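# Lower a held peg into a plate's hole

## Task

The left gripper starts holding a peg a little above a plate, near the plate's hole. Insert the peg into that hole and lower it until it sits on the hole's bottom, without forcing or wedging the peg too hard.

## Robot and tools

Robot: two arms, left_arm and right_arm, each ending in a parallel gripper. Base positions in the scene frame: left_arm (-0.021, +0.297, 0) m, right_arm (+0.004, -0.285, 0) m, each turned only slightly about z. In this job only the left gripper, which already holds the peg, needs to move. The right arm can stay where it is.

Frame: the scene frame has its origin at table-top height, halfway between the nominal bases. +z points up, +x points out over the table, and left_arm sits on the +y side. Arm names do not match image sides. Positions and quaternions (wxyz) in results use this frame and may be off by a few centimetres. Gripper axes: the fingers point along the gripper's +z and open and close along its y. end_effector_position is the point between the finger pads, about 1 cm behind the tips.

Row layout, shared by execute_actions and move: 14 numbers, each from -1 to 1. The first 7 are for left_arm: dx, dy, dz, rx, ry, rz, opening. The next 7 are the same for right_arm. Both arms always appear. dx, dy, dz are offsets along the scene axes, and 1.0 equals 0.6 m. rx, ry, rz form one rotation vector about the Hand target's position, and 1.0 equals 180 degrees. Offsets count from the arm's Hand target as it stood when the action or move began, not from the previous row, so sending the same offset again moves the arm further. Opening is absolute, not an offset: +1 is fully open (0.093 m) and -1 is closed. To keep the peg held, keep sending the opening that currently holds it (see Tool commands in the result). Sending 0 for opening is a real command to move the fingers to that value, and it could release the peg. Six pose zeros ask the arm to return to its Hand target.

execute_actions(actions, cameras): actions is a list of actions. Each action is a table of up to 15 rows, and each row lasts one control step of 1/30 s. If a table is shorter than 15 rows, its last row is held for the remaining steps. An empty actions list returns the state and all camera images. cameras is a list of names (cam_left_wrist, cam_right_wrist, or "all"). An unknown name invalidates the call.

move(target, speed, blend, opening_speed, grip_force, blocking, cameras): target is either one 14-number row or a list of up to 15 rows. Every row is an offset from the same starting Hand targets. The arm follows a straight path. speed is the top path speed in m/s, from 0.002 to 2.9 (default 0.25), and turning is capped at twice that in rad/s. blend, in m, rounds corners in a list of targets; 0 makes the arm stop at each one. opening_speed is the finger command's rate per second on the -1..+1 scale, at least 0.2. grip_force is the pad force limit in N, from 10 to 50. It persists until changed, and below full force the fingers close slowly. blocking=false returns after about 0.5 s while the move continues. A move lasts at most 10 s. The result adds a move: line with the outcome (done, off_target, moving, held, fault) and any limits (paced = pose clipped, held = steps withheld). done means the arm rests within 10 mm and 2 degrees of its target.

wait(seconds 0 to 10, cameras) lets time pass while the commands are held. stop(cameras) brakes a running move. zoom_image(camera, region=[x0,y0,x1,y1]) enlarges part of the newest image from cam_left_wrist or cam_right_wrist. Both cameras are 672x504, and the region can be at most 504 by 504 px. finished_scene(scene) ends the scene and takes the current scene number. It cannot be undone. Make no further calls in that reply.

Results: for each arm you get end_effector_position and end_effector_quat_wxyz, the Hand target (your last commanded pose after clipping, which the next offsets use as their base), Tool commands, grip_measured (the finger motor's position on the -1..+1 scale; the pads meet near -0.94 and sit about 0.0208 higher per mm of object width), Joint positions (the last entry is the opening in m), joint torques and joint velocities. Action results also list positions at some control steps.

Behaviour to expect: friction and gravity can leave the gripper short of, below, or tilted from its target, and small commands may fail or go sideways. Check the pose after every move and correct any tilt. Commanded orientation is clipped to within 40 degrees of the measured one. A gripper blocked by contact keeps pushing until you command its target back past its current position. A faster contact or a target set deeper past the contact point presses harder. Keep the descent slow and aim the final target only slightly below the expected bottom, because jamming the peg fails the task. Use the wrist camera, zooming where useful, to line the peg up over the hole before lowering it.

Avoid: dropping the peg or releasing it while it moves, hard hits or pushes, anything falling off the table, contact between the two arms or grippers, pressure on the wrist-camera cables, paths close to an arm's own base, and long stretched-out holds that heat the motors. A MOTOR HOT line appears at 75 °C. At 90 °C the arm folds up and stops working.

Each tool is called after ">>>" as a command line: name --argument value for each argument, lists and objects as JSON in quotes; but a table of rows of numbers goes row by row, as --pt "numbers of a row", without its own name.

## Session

>>> execute_actions --actions '[]' --cameras '["cam_left_wrist"]'

>>> zoom_image --camera "cam_left_wrist" --region '[160, 120, 510, 400]'

>>> zoom_image --camera "cam_left_wrist" --region '[240, 120, 400, 260]'

Scene clock: 0.00 s.
left_arm: end_effector_position=(+0.2684, +0.1484, +0.1308) grip_measured=-0.255 end_effector_quat_wxyz=(+0.012, +0.856, +0.516, +0.016) | right_arm: end_effector_position=(+0.3789, -0.2649, +0.4022) grip_measured=+1.000 end_effector_quat_wxyz=(+0.707, -0.019, +0.707, +0.019)
Joint positions: left_arm=[-0.504 1.736 1.492 -1.289 -0.015 1.575 0.033] | right_arm=[0 1.047 1.047 0 0 0 0.093]
Joint velocities: left_arm=[0.012 -0.012 0.002 0.051 -0.051 -0.081 0.008] | right_arm=[within noise]
Joint torques (N m): no reading
Heat: left arm: 26 °C; right arm: 25 °C.
Hand target: left_arm +0.2720, +0.1464, +0.1414; +0.029, +0.856, +0.516, +0.026 | right_arm +0.3766, -0.2650, +0.4127; +0.717, -0.019, +0.697, +0.019
Tool commands: left_gripper/opening=-0.941311 right_gripper/opening=+1.0
Images, in order (width x height): cam_left_wrist 672x504.

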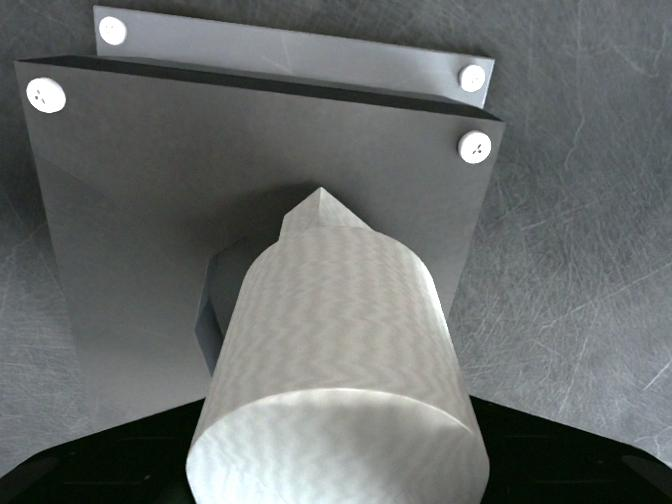

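Scaled by 1.440 from the camera's 672x504 image, which has a finer 960x720 frame.

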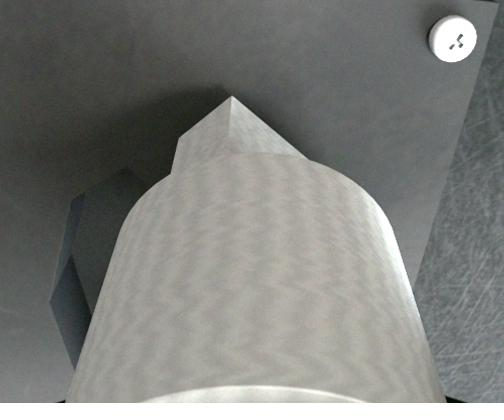

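Scaled by 3.150 from the camera's 672x504 image, which has a finer 960x720 frame.

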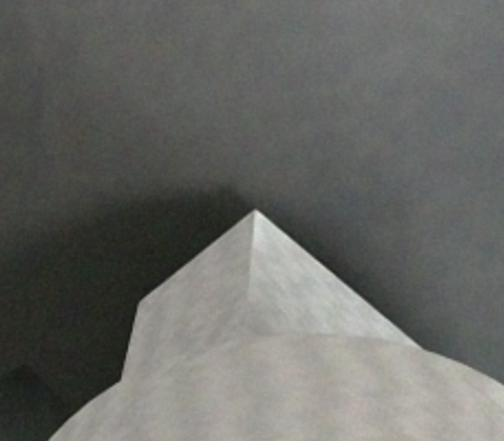

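>>> move --pt "0.0695 0.0288 0.033 0.0563 -0.0162 -0.0471 -0.941311 0 0 0 0 0 0 1" --pt "0.0498 0.002 0.033 0.0563 -0.0162 -0.0471 -0.941311 0 0 0 0 0 0 1" --pt "0.0498 0.002 0.005 0.0563 -0.0162 -0.0471 -0.941311 0 0 0 0 0 0 1" --cameras '["cam_left_wrist"]' --speed '[0.2,0.15,0.1]' --blend '[0.01,0.005,0]'

>>> zoom_image --camera "cam_left_wrist" --region '[220, 80, 440, 280]'

Scene clock: 50.77 s.
left_arm: end_effector_position=(+0.2985, +0.1490, +0.1430) grip_measured=-0.198 end_effector_quat_wxyz=(-0.038, +0.890, +0.446, +0.081) | right_arm: end_effector_position=(+0.3789, -0.2649, +0.4021) grip_measured=+1.000 end_effector_quat_wxyz=(+0.707, -0.019, +0.707, +0.019)
Joint positions: left_arm=[-0.539 1.847 1.668 -1.364 -0.176 1.697 0.036] | right_arm=[0 1.047 1.047 0 0 0 0.093]
Joint torques (N m): left_arm=[-0.39 -8.99 4.44 0.68 -0.28 -0.05] | right_arm=[-0.18 -3.02 8.03 2.25 -0.02 -0.03]
Heat: left arm: 33 °C; right arm: 31 °C.
Hand target: left_arm +0.3019, +0.1476, +0.1446; -0.031, +0.890, +0.446, +0.091 | right_arm +0.3766, -0.2650, +0.4126; +0.717, -0.019, +0.697, +0.019
Off the commanded pose: left_arm 0.004 m, 1 deg | right_arm 0.011 m, 2 deg.
move: off_target (right_arm)
Images, in order (width x height): cam_left_wrist 672x504.

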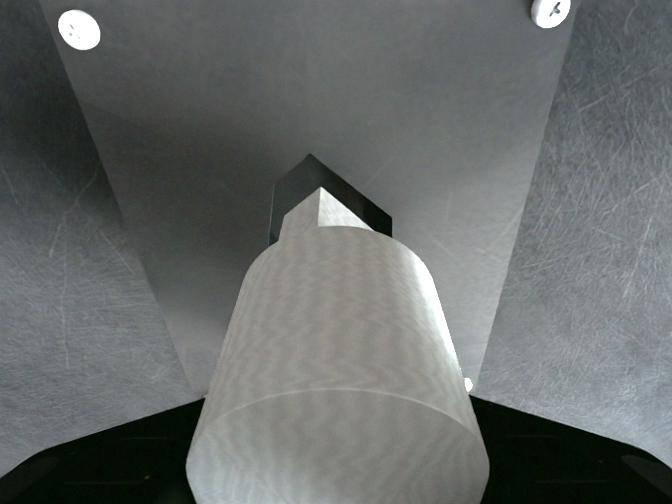

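Scaled by 2.291 from the camera's 672x504 image, which has a finer 960x720 frame.

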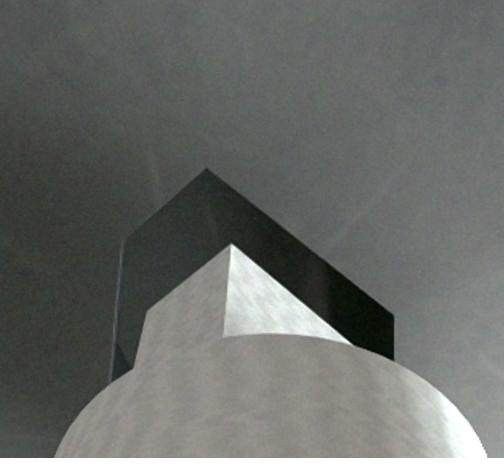

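>>> move --pt "0.0255 0.0265 0.033 -0.0241 0.018 0.0111 -0.941311 0 0 0 0 0 0 1" --pt "0.0057 0 0.033 -0.0241 0.018 0.0111 -0.941311 0 0 0 0 0 0 1" --pt "0.0057 0 0 -0.0241 0.018 0.0111 -0.941311 0 0 0 0 0 0 1" --cameras '["cam_left_wrist"]' --speed '[0.2,0.15,0.1]' --blend '[0.01,0.005,0]'

>>> zoom_image --camera "cam_left_wrist" --region '[220, 80, 440, 280]'

Scene clock: 139.70 s.
left_arm: end_effector_position=(+0.3037, +0.1521, +0.1417) grip_measured=-0.198 end_effector_quat_wxyz=(-0.026, +0.886, +0.460, +0.045) | right_arm: end_effector_position=(+0.3789, -0.2649, +0.4021) grip_measured=+1.000 end_effector_quat_wxyz=(+0.707, -0.019, +0.707, +0.019)
Joint positions: left_arm=[-0.49 1.881 1.714 -1.394 -0.103 1.716 0.036] | right_arm=[0 1.047 1.047 0 0 0 0.093]
Joint torques (N m): left_arm=[-0.46 -9.76 4.42 0.6 0.01 -0.11] | right_arm=[-0.18 -3.02 8.03 2.25 -0.01 -0.03]
Heat: left arm: 37 °C; right arm: 35 °C.
Hand target: left_arm +0.3053, +0.1476, +0.1445; -0.012, +0.885, +0.464, +0.049 | right_arm +0.3766, -0.2650, +0.4126; +0.717, -0.019, +0.697, +0.019
Off the commanded pose: left_arm 0.005 m, 2 deg | right_arm 0.011 m, 2 deg.
move: off_target (right_arm); blend cut to 0.0099 m at target 1
Images, in order (width x height): cam_left_wrist 672x504.

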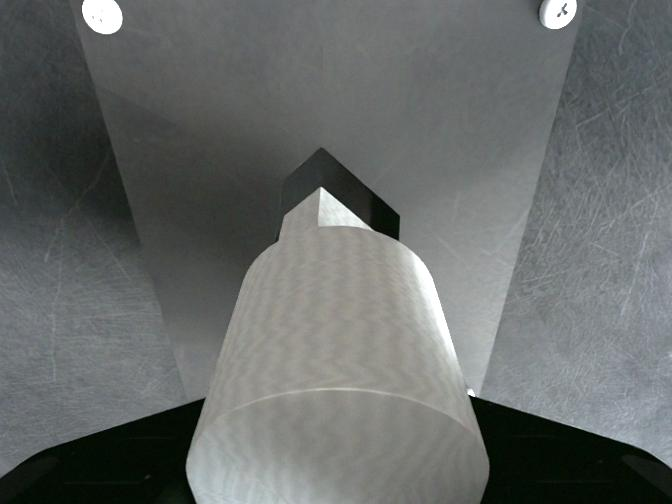

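Scaled by 2.291 from the camera's 672x504 image, which has a finer 960x720 frame.

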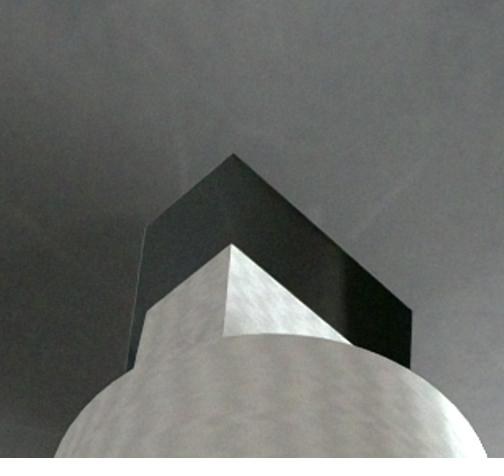

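>>> move --pt "0.0148 0.0193 0.02 0 0 0.002 -0.941311 0 0 0 0 0 0 1" --pt "-0.0052 -0.0072 0.02 0 0 0.002 -0.941311 0 0 0 0 0 0 1" --pt "-0.0052 -0.0072 -0.015 0 0 0.002 -0.941311 0 0 0 0 0 0 1" --cameras '["cam_left_wrist"]' --speed '[0.15,0.1,0.05]' --blend '[0.01,0.005,0]'

>>> zoom_image --camera "cam_left_wrist" --region '[220, 100, 440, 280]'

Scene clock: 182.00 s.
left_arm: end_effector_position=(+0.3010, +0.1478, +0.1312) grip_measured=-0.198 end_effector_quat_wxyz=(-0.027, +0.885, +0.464, +0.043) | right_arm: end_effector_position=(+0.3789, -0.2649, +0.4021) grip_measured=+1.000 end_effector_quat_wxyz=(+0.707, -0.019, +0.707, +0.019)
Joint positions: left_arm=[-0.503 1.883 1.674 -1.358 -0.101 1.695 0.036] | right_arm=[0 1.047 1.047 0 0 0 0.093]
Joint torques (N m): left_arm=[-0.55 -10.29 4.31 0.57 -0.02 -0.12] | right_arm=[-0.18 -3.02 8.03 2.25 -0.02 -0.03]
Heat: left arm: 38 °C; right arm: 36 °C.
Hand target: left_arm +0.3022, +0.1434, +0.1354; -0.012, +0.883, +0.466, +0.049 | right_arm +0.3766, -0.2650, +0.4126; +0.717, -0.019, +0.697, +0.019
Off the commanded pose: left_arm 0.006 m, 2 deg | right_arm 0.011 m, 2 deg.
move: off_target (right_arm); blend cut to 0.0094 m at target 1
Images, in order (width x height): cam_left_wrist 672x504.

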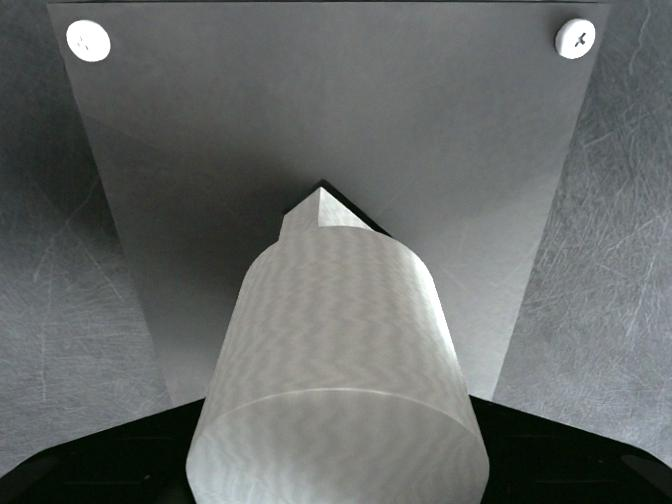

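Scaled by 2.291 from the camera's 672x504 image, which has a finer 960x720 frame.

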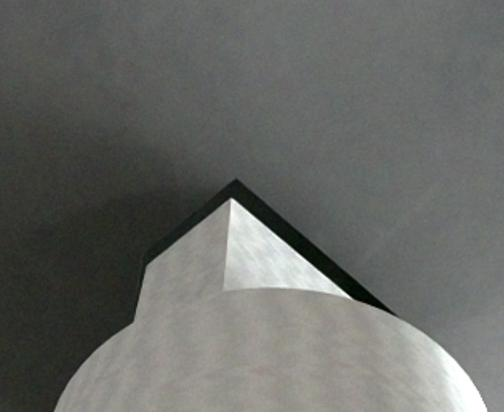

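>>> move --pt "0.0208 0.0288 0.02 0 0 0 -0.941311 0 0 0 0 0 0 1" --pt "0.0008 0.0023 0.02 0 0 0 -0.941311 0 0 0 0 0 0 1" --pt "0.0008 0.0023 -0.015 0 0 0 -0.941311 0 0 0 0 0 0 1" --cameras '["cam_left_wrist"]' --speed '[0.15,0.1,0.05]' --blend '[0.01,0.005,0]'

>>> zoom_image --camera "cam_left_wrist" --region '[220, 100, 440, 280]'

Scene clock: 200.83 s.
left_arm: end_effector_position=(+0.3005, +0.1495, +0.1250) grip_measured=-0.198 end_effector_quat_wxyz=(-0.029, +0.884, +0.465, +0.041) | right_arm: end_effector_position=(+0.3789, -0.2649, +0.4021) grip_measured=+1.000 end_effector_quat_wxyz=(+0.707, -0.019, +0.707, +0.019)
Joint positions: left_arm=[-0.5 1.882 1.648 -1.338 -0.1 1.696 0.036] | right_arm=[0 1.047 1.047 0 0 0 0.093]
Joint torques (N m): left_arm=[-0.62 -10.33 3.36 0.77 -0.02 -0.1] | right_arm=[-0.18 -3 8.01 2.25 -0.01 -0.02]
Heat: left arm: 39 °C; right arm: 36 °C.
Hand target: left_arm +0.3027, +0.1447, +0.1265; -0.012, +0.883, +0.466, +0.049 | right_arm +0.3766, -0.2650, +0.4126; +0.717, -0.019, +0.697, +0.019
Off the commanded pose: left_arm 0.005 m, 2 deg | right_arm 0.011 m, 2 deg.
move: off_target (right_arm)
Images, in order (width x height): cam_left_wrist 672x504.

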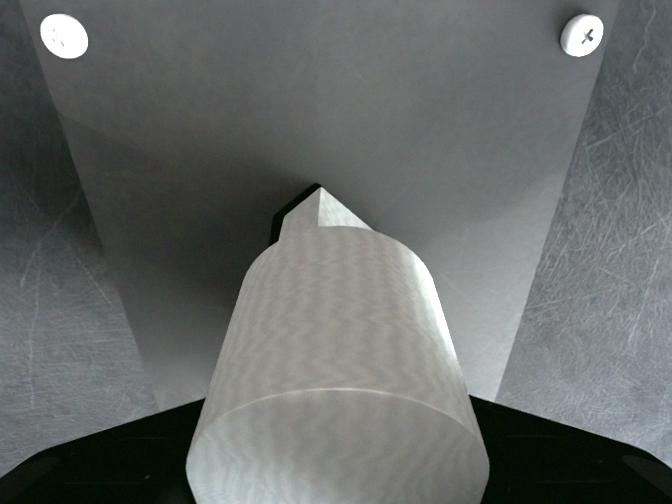

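Scaled by 2.291 from the camera's 672x504 image, which has a finer 960x720 frame.

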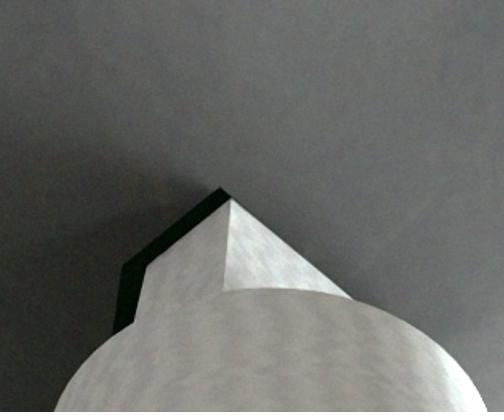

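>>> move --pt "0.0223 0.0247 0.035 0 0 0 -0.941311 0 0 0 0 0 0 1" --pt "0.0023 -0.0018 0.035 0 0 0 -0.941311 0 0 0 0 0 0 1" --pt "0.0023 -0.0018 -0.005 0 0 0 -0.941311 0 0 0 0 0 0 1" --cameras '["cam_left_wrist"]' --speed '[0.15,0.1,0.05]' --blend '[0.01,0.005,0]'

>>> zoom_image --camera "cam_left_wrist" --region '[220, 100, 440, 280]'

Scene clock: 215.80 s.
left_arm: end_effector_position=(+0.3022, +0.1478, +0.1206) grip_measured=-0.198 end_effector_quat_wxyz=(-0.025, +0.885, +0.464, +0.042) | right_arm: end_effector_position=(+0.3789, -0.2649, +0.4021) grip_measured=+1.000 end_effector_quat_wxyz=(+0.707, -0.019, +0.707, +0.019)
Joint positions: left_arm=[-0.5 1.883 1.633 -1.314 -0.098 1.698 0.036] | right_arm=[0 1.047 1.047 0 0 0 0.093]
Joint torques (N m): left_arm=[-0.59 -9.87 4.27 0.6 -0.05 -0.12] | right_arm=[-0.18 -3 8.02 2.25 -0.01 -0.03]
Heat: left arm: 40 °C; right arm: 37 °C.
Hand target: left_arm +0.3040, +0.1437, +0.1234; -0.012, +0.883, +0.466, +0.048 | right_arm +0.3766, -0.2650, +0.4126; +0.717, -0.019, +0.697, +0.019
Off the commanded pose: left_arm 0.005 m, 2 deg | right_arm 0.011 m, 2 deg.
move: off_target (right_arm)
Images, in order (width x height): cam_left_wrist 672x504.

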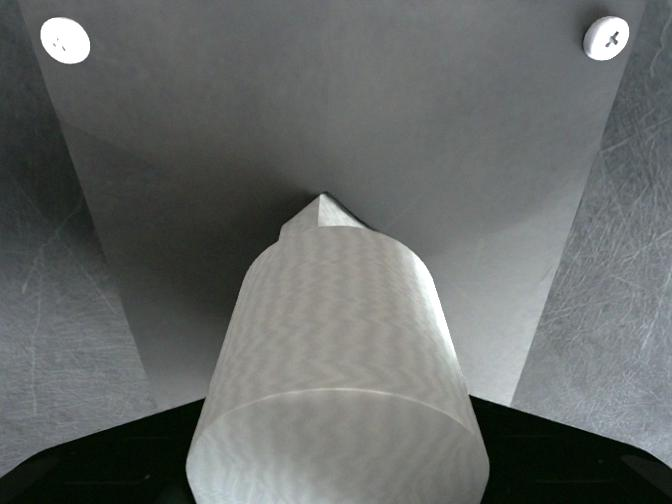

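Scaled by 2.291 from the camera's 672x504 image, which has a finer 960x720 frame.

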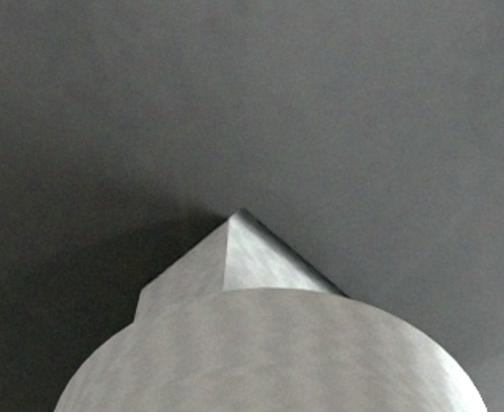

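>>> move --target '[-0.0008,0.0004,-0.01,0,0,0,-0.941311,0,0,0,0,0,0,1]' --cameras '["cam_left_wrist"]' --speed 0.04

>>> zoom_image --camera "cam_left_wrist" --region '[220, 100, 440, 280]'

Scene clock: 229.53 s.
left_arm: end_effector_position=(+0.3021, +0.1478, +0.1142) grip_measured=-0.198 end_effector_quat_wxyz=(-0.025, +0.885, +0.464, +0.042) | right_arm: end_effector_position=(+0.3789, -0.2649, +0.4021) grip_measured=+1.000 end_effector_quat_wxyz=(+0.707, -0.019, +0.707, +0.019)
Joint positions: left_arm=[-0.5 1.883 1.608 -1.288 -0.098 1.698 0.036] | right_arm=[0 1.047 1.047 0 0 0 0.093]
Joint torques (N m): left_arm=[-0.68 -10.03 4.29 0.6 -0.06 -0.12] | right_arm=[-0.2 -3 8.03 2.25 -0.01 -0.03]
Heat: left arm: 41 °C; right arm: 37 °C.
Hand target: left_arm +0.3037, +0.1439, +0.1175; -0.012, +0.883, +0.466, +0.049 | right_arm +0.3766, -0.2650, +0.4126; +0.717, -0.019, +0.697, +0.019
Off the commanded pose: left_arm 0.005 m, 2 deg | right_arm 0.011 m, 2 deg.
move: off_target (right_arm)
Images, in order (width x height): cam_left_wrist 672x504.

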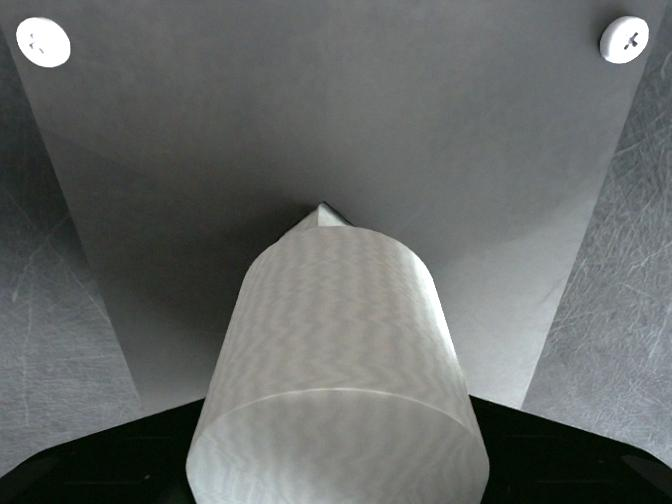

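Scaled by 2.291 from the camera's 672x504 image, which has a finer 960x720 frame.

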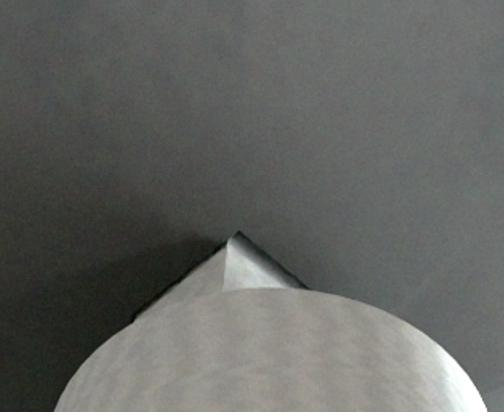

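>>> move --target '[-0.0006,-0.0002,-0.009,0,0,0,-0.941311,0,0,0,0,0,0,1]' --cameras '["cam_left_wrist"]' --speed 0.04

>>> zoom_image --camera "cam_left_wrist" --region '[220, 100, 440, 280]'

Scene clock: 239.70 s.
left_arm: end_effector_position=(+0.3018, +0.1480, +0.1087) grip_measured=-0.198 end_effector_quat_wxyz=(-0.025, +0.884, +0.464, +0.042) | right_arm: end_effector_position=(+0.3789, -0.2649, +0.4021) grip_measured=+1.000 end_effector_quat_wxyz=(+0.707, -0.019, +0.707, +0.019)
Joint positions: left_arm=[-0.5 1.883 1.586 -1.266 -0.098 1.697 0.036] | right_arm=[0 1.047 1.047 0 0 0 0.093]
Joint torques (N m): left_arm=[-0.69 -10.02 4.31 0.59 -0.05 -0.12] | right_arm=[-0.2 -3 8.02 2.25 -0.01 -0.03]
Heat: left arm: 42 °C; right arm: 37 °C.
Hand target: left_arm +0.3032, +0.1438, +0.1121; -0.012, +0.883, +0.467, +0.049 | right_arm +0.3766, -0.2650, +0.4126; +0.717, -0.019, +0.697, +0.019
Off the commanded pose: left_arm 0.006 m, 2 deg | right_arm 0.011 m, 2 deg.
move: off_target (right_arm)
Images, in order (width x height): cam_left_wrist 672x504.

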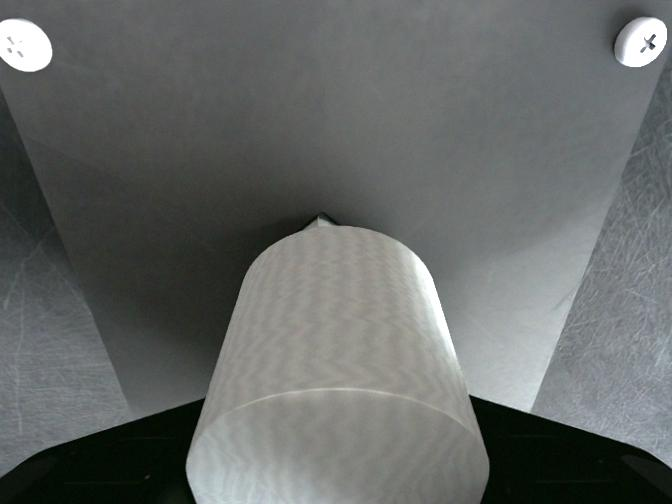

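Scaled by 2.291 from the camera's 672x504 image, which has a finer 960x720 frame.

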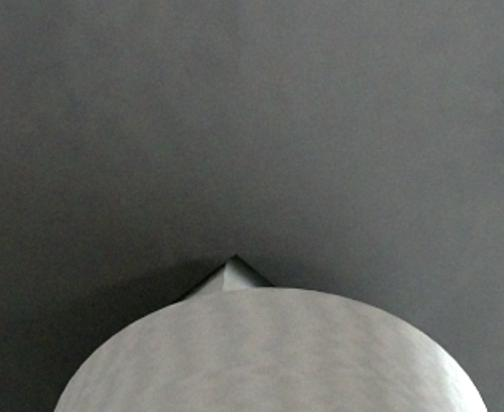

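>>> move --target '[-0.0005,-0.0003,-0.0085,0,0,0,-0.941311,0,0,0,0,0,0,1]' --cameras '["cam_left_wrist"]' --speed 0.03

>>> zoom_image --camera "cam_left_wrist" --region '[220, 100, 440, 280]'

Scene clock: 248.87 s.
left_arm: end_effector_position=(+0.3019, +0.1480, +0.1069) grip_measured=-0.198 end_effector_quat_wxyz=(-0.025, +0.884, +0.464, +0.042) | right_arm: end_effector_position=(+0.3789, -0.2649, +0.4021) grip_measured=+1.000 end_effector_quat_wxyz=(+0.707, -0.019, +0.707, +0.019)
Joint positions: left_arm=[-0.5 1.883 1.579 -1.258 -0.098 1.697 0.036] | right_arm=[0 1.047 1.047 0 0 0 0.093]
Joint torques (N m): left_arm=[-0.79 -9.92 3.36 0.74 -0.07 -0.14] | right_arm=[-0.18 -3 8.02 2.25 -0.01 -0.03]
Heat: left arm: 42 °C; right arm: 37 °C.
Hand target: left_arm +0.3029, +0.1436, +0.1070; -0.012, +0.883, +0.466, +0.048 | right_arm +0.3766, -0.2650, +0.4126; +0.717, -0.019, +0.697, +0.019
Off the commanded pose: left_arm 0.004 m, 2 deg | right_arm 0.011 m, 2 deg.
move: off_target (right_arm)
Images, in order (width x height): cam_left_wrist 672x504.

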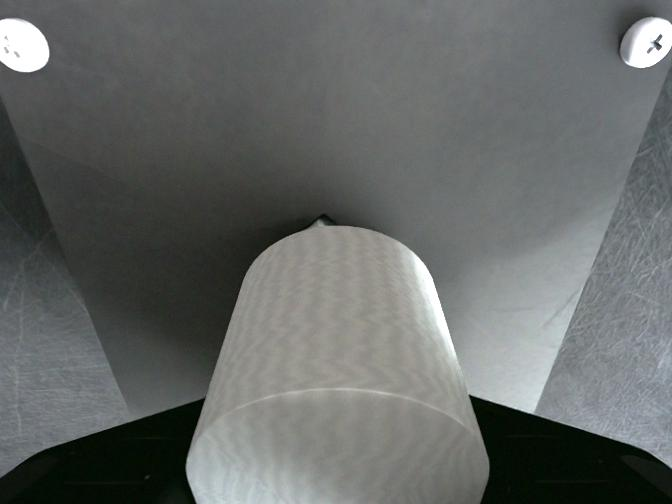

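Scaled by 2.291 from the camera's 672x504 image, which has a finer 960x720 frame.

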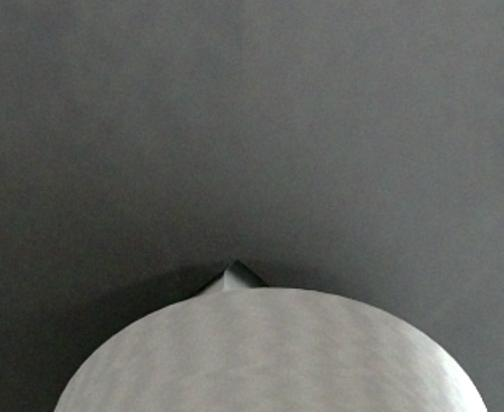

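>>> move --target '[0,0,0.005,0,0,0,0.4,0,0,0,0,0,0,1]' --cameras '["cam_left_wrist"]' --speed 0.03 --opening_speed 0.8

>>> zoom_image --camera "cam_left_wrist" --region '[220, 100, 440, 280]'

Scene clock: 265.27 s.
left_arm: end_effector_position=(+0.3019, +0.1479, +0.1069) grip_measured=+0.398 end_effector_quat_wxyz=(-0.025, +0.884, +0.464, +0.042) | right_arm: end_effector_position=(+0.3789, -0.2649, +0.4021) grip_measured=+1.000 end_effector_quat_wxyz=(+0.707, -0.019, +0.707, +0.019)
Joint positions: left_arm=[-0.5 1.883 1.579 -1.258 -0.098 1.696 0.064] | right_arm=[0 1.047 1.047 0 0 0 0.093]
Joint torques (N m): left_arm=[-0.83 -10.09 4.08 0.6 -0.05 -0.12] | right_arm=[-0.18 -3.02 8.02 2.25 -0.02 -0.03]
Heat: left arm: 43 °C; right arm: 37 °C.
Hand target: left_arm +0.3030, +0.1436, +0.1100; -0.012, +0.883, +0.466, +0.049 | right_arm +0.3766, -0.2650, +0.4126; +0.717, -0.019, +0.697, +0.019
Off the commanded pose: left_arm 0.005 m, 2 deg | right_arm 0.011 m, 2 deg.
move: off_target (right_arm)
Images, in order (width x height): cam_left_wrist 672x504.

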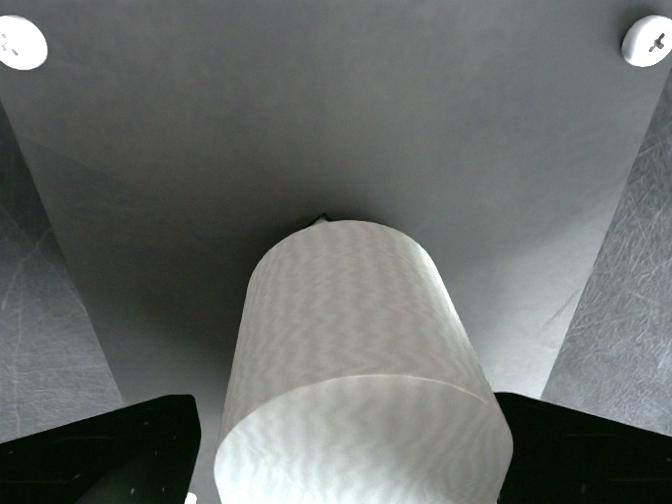

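Scaled by 2.291 from the camera's 672x504 image, which has a finer 960x720 frame.

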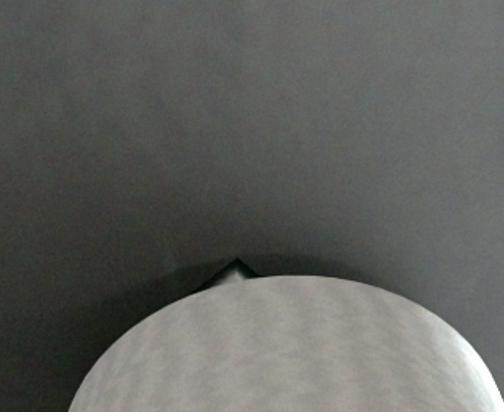

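>>> move --target '[0,0,0,0,0,0,0.9,0,0,0,0,0,0,1]' --cameras '["cam_left_wrist"]' --opening_speed 0.8

Scene clock: 294.37 s.
left_arm: end_effector_position=(+0.3019, +0.1479, +0.1069) grip_measured=+0.898 end_effector_quat_wxyz=(-0.025, +0.884, +0.464, +0.042) | right_arm: end_effector_position=(+0.3789, -0.2649, +0.4021) grip_measured=+1.000 end_effector_quat_wxyz=(+0.707, -0.019, +0.707, +0.019)
Joint positions: left_arm=[-0.5 1.883 1.579 -1.258 -0.098 1.696 0.088] | right_arm=[0 1.047 1.047 0 0 0 0.093]
Joint torques (N m): left_arm=[-0.75 -10.09 4.1 0.59 -0.06 -0.11] | right_arm=[-0.2 -3 8.03 2.25 -0.01 -0.03]
Heat: left arm: 44 °C; right arm: 38 °C.
Hand target: left_arm +0.3030, +0.1436, +0.1100; -0.012, +0.883, +0.467, +0.049 | right_arm +0.3766, -0.2650, +0.4126; +0.717, -0.019, +0.697, +0.019
Off the commanded pose: left_arm 0.005 m, 2 deg | right_arm 0.011 m, 2 deg.
move: off_target (right_arm)
Images, in order (width x height): cam_left_wrist 672x504.

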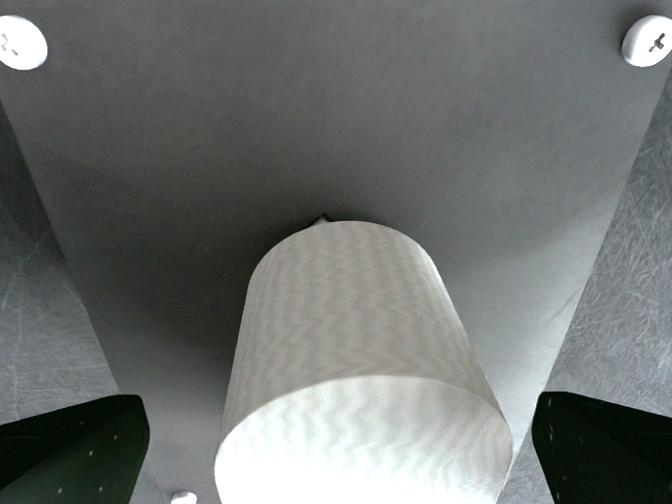

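>>> zoom_image --camera "cam_left_wrist" --region '[190, 190, 540, 470]'

>>> zoom_image --camera "cam_left_wrist" --region '[270, 190, 390, 270]'

Scaled by 1.440 from the camera's 672x504 image, which has a finer 960x720 frame.

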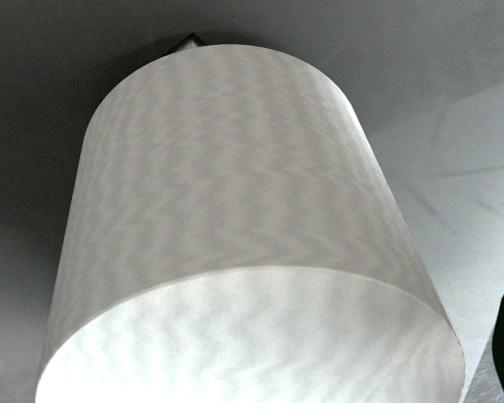

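Scaled by 4.200 from the camera's 672x504 image, which has a finer 960x720 frame.

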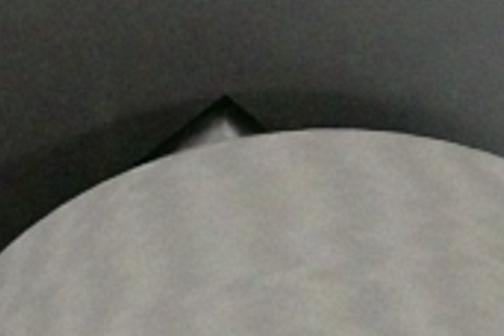

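>>> move --target '[0,0,0.15,0,0,0,0.9,0,0,0,0,0,0,1]' --cameras '["cam_left_wrist"]' --speed 0.15

>>> zoom_image --camera "cam_left_wrist" --region '[200, 0, 536, 336]'

Scene clock: 328.83 s.
left_arm: end_effector_position=(+0.3041, +0.1468, +0.1934) grip_measured=+0.898 end_effector_quat_wxyz=(-0.005, +0.883, +0.465, +0.056) | right_arm: end_effector_position=(+0.3789, -0.2649, +0.4021) grip_measured=+1.000 end_effector_quat_wxyz=(+0.707, -0.019, +0.707, +0.019)
Joint positions: left_arm=[-0.5 1.885 1.927 -1.557 -0.098 1.696 0.088] | right_arm=[0 1.047 1.047 0 0 0 0.093]
Joint torques (N m): left_arm=[-0.79 -8.61 6.45 0.38 -0.05 -0.11] | right_arm=[-0.2 -3 8.03 2.25 -0.01 -0.02]
Heat: left arm: 44 °C; right arm: 38 °C.
Hand target: left_arm +0.3029, +0.1436, +0.1999; -0.012, +0.883, +0.467, +0.049 | right_arm +0.3766, -0.2650, +0.4126; +0.717, -0.019, +0.697, +0.019
Off the commanded pose: left_arm 0.007 m, 1 deg | right_arm 0.011 m, 2 deg.
joint sent to its limit (left arm) — joint 4 (wrist pitch), lower limit. The joint targets still meet the commanded pose.
move: off_target (right_arm)
Images, in order (width x height): cam_left_wrist 672x504.

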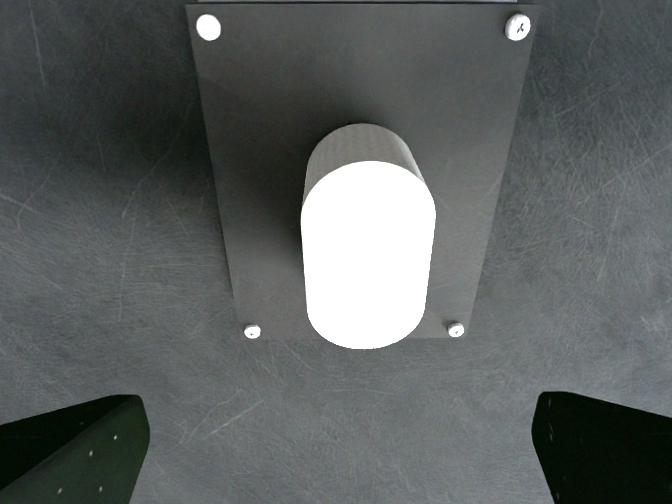

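Scaled by 1.500 from the camera's 672x504 image, which has a finer 960x720 frame.

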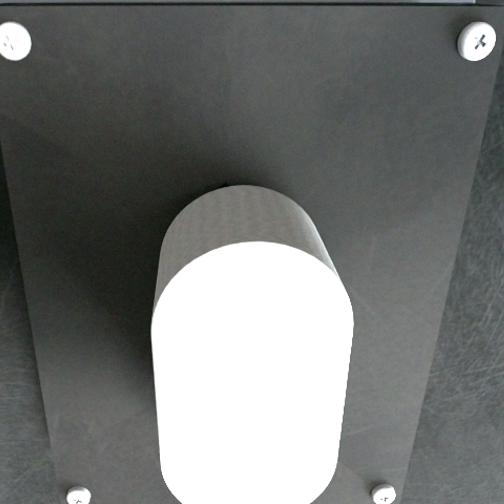

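>>> finished_scene --scene 2

The scene is finished: the task was done.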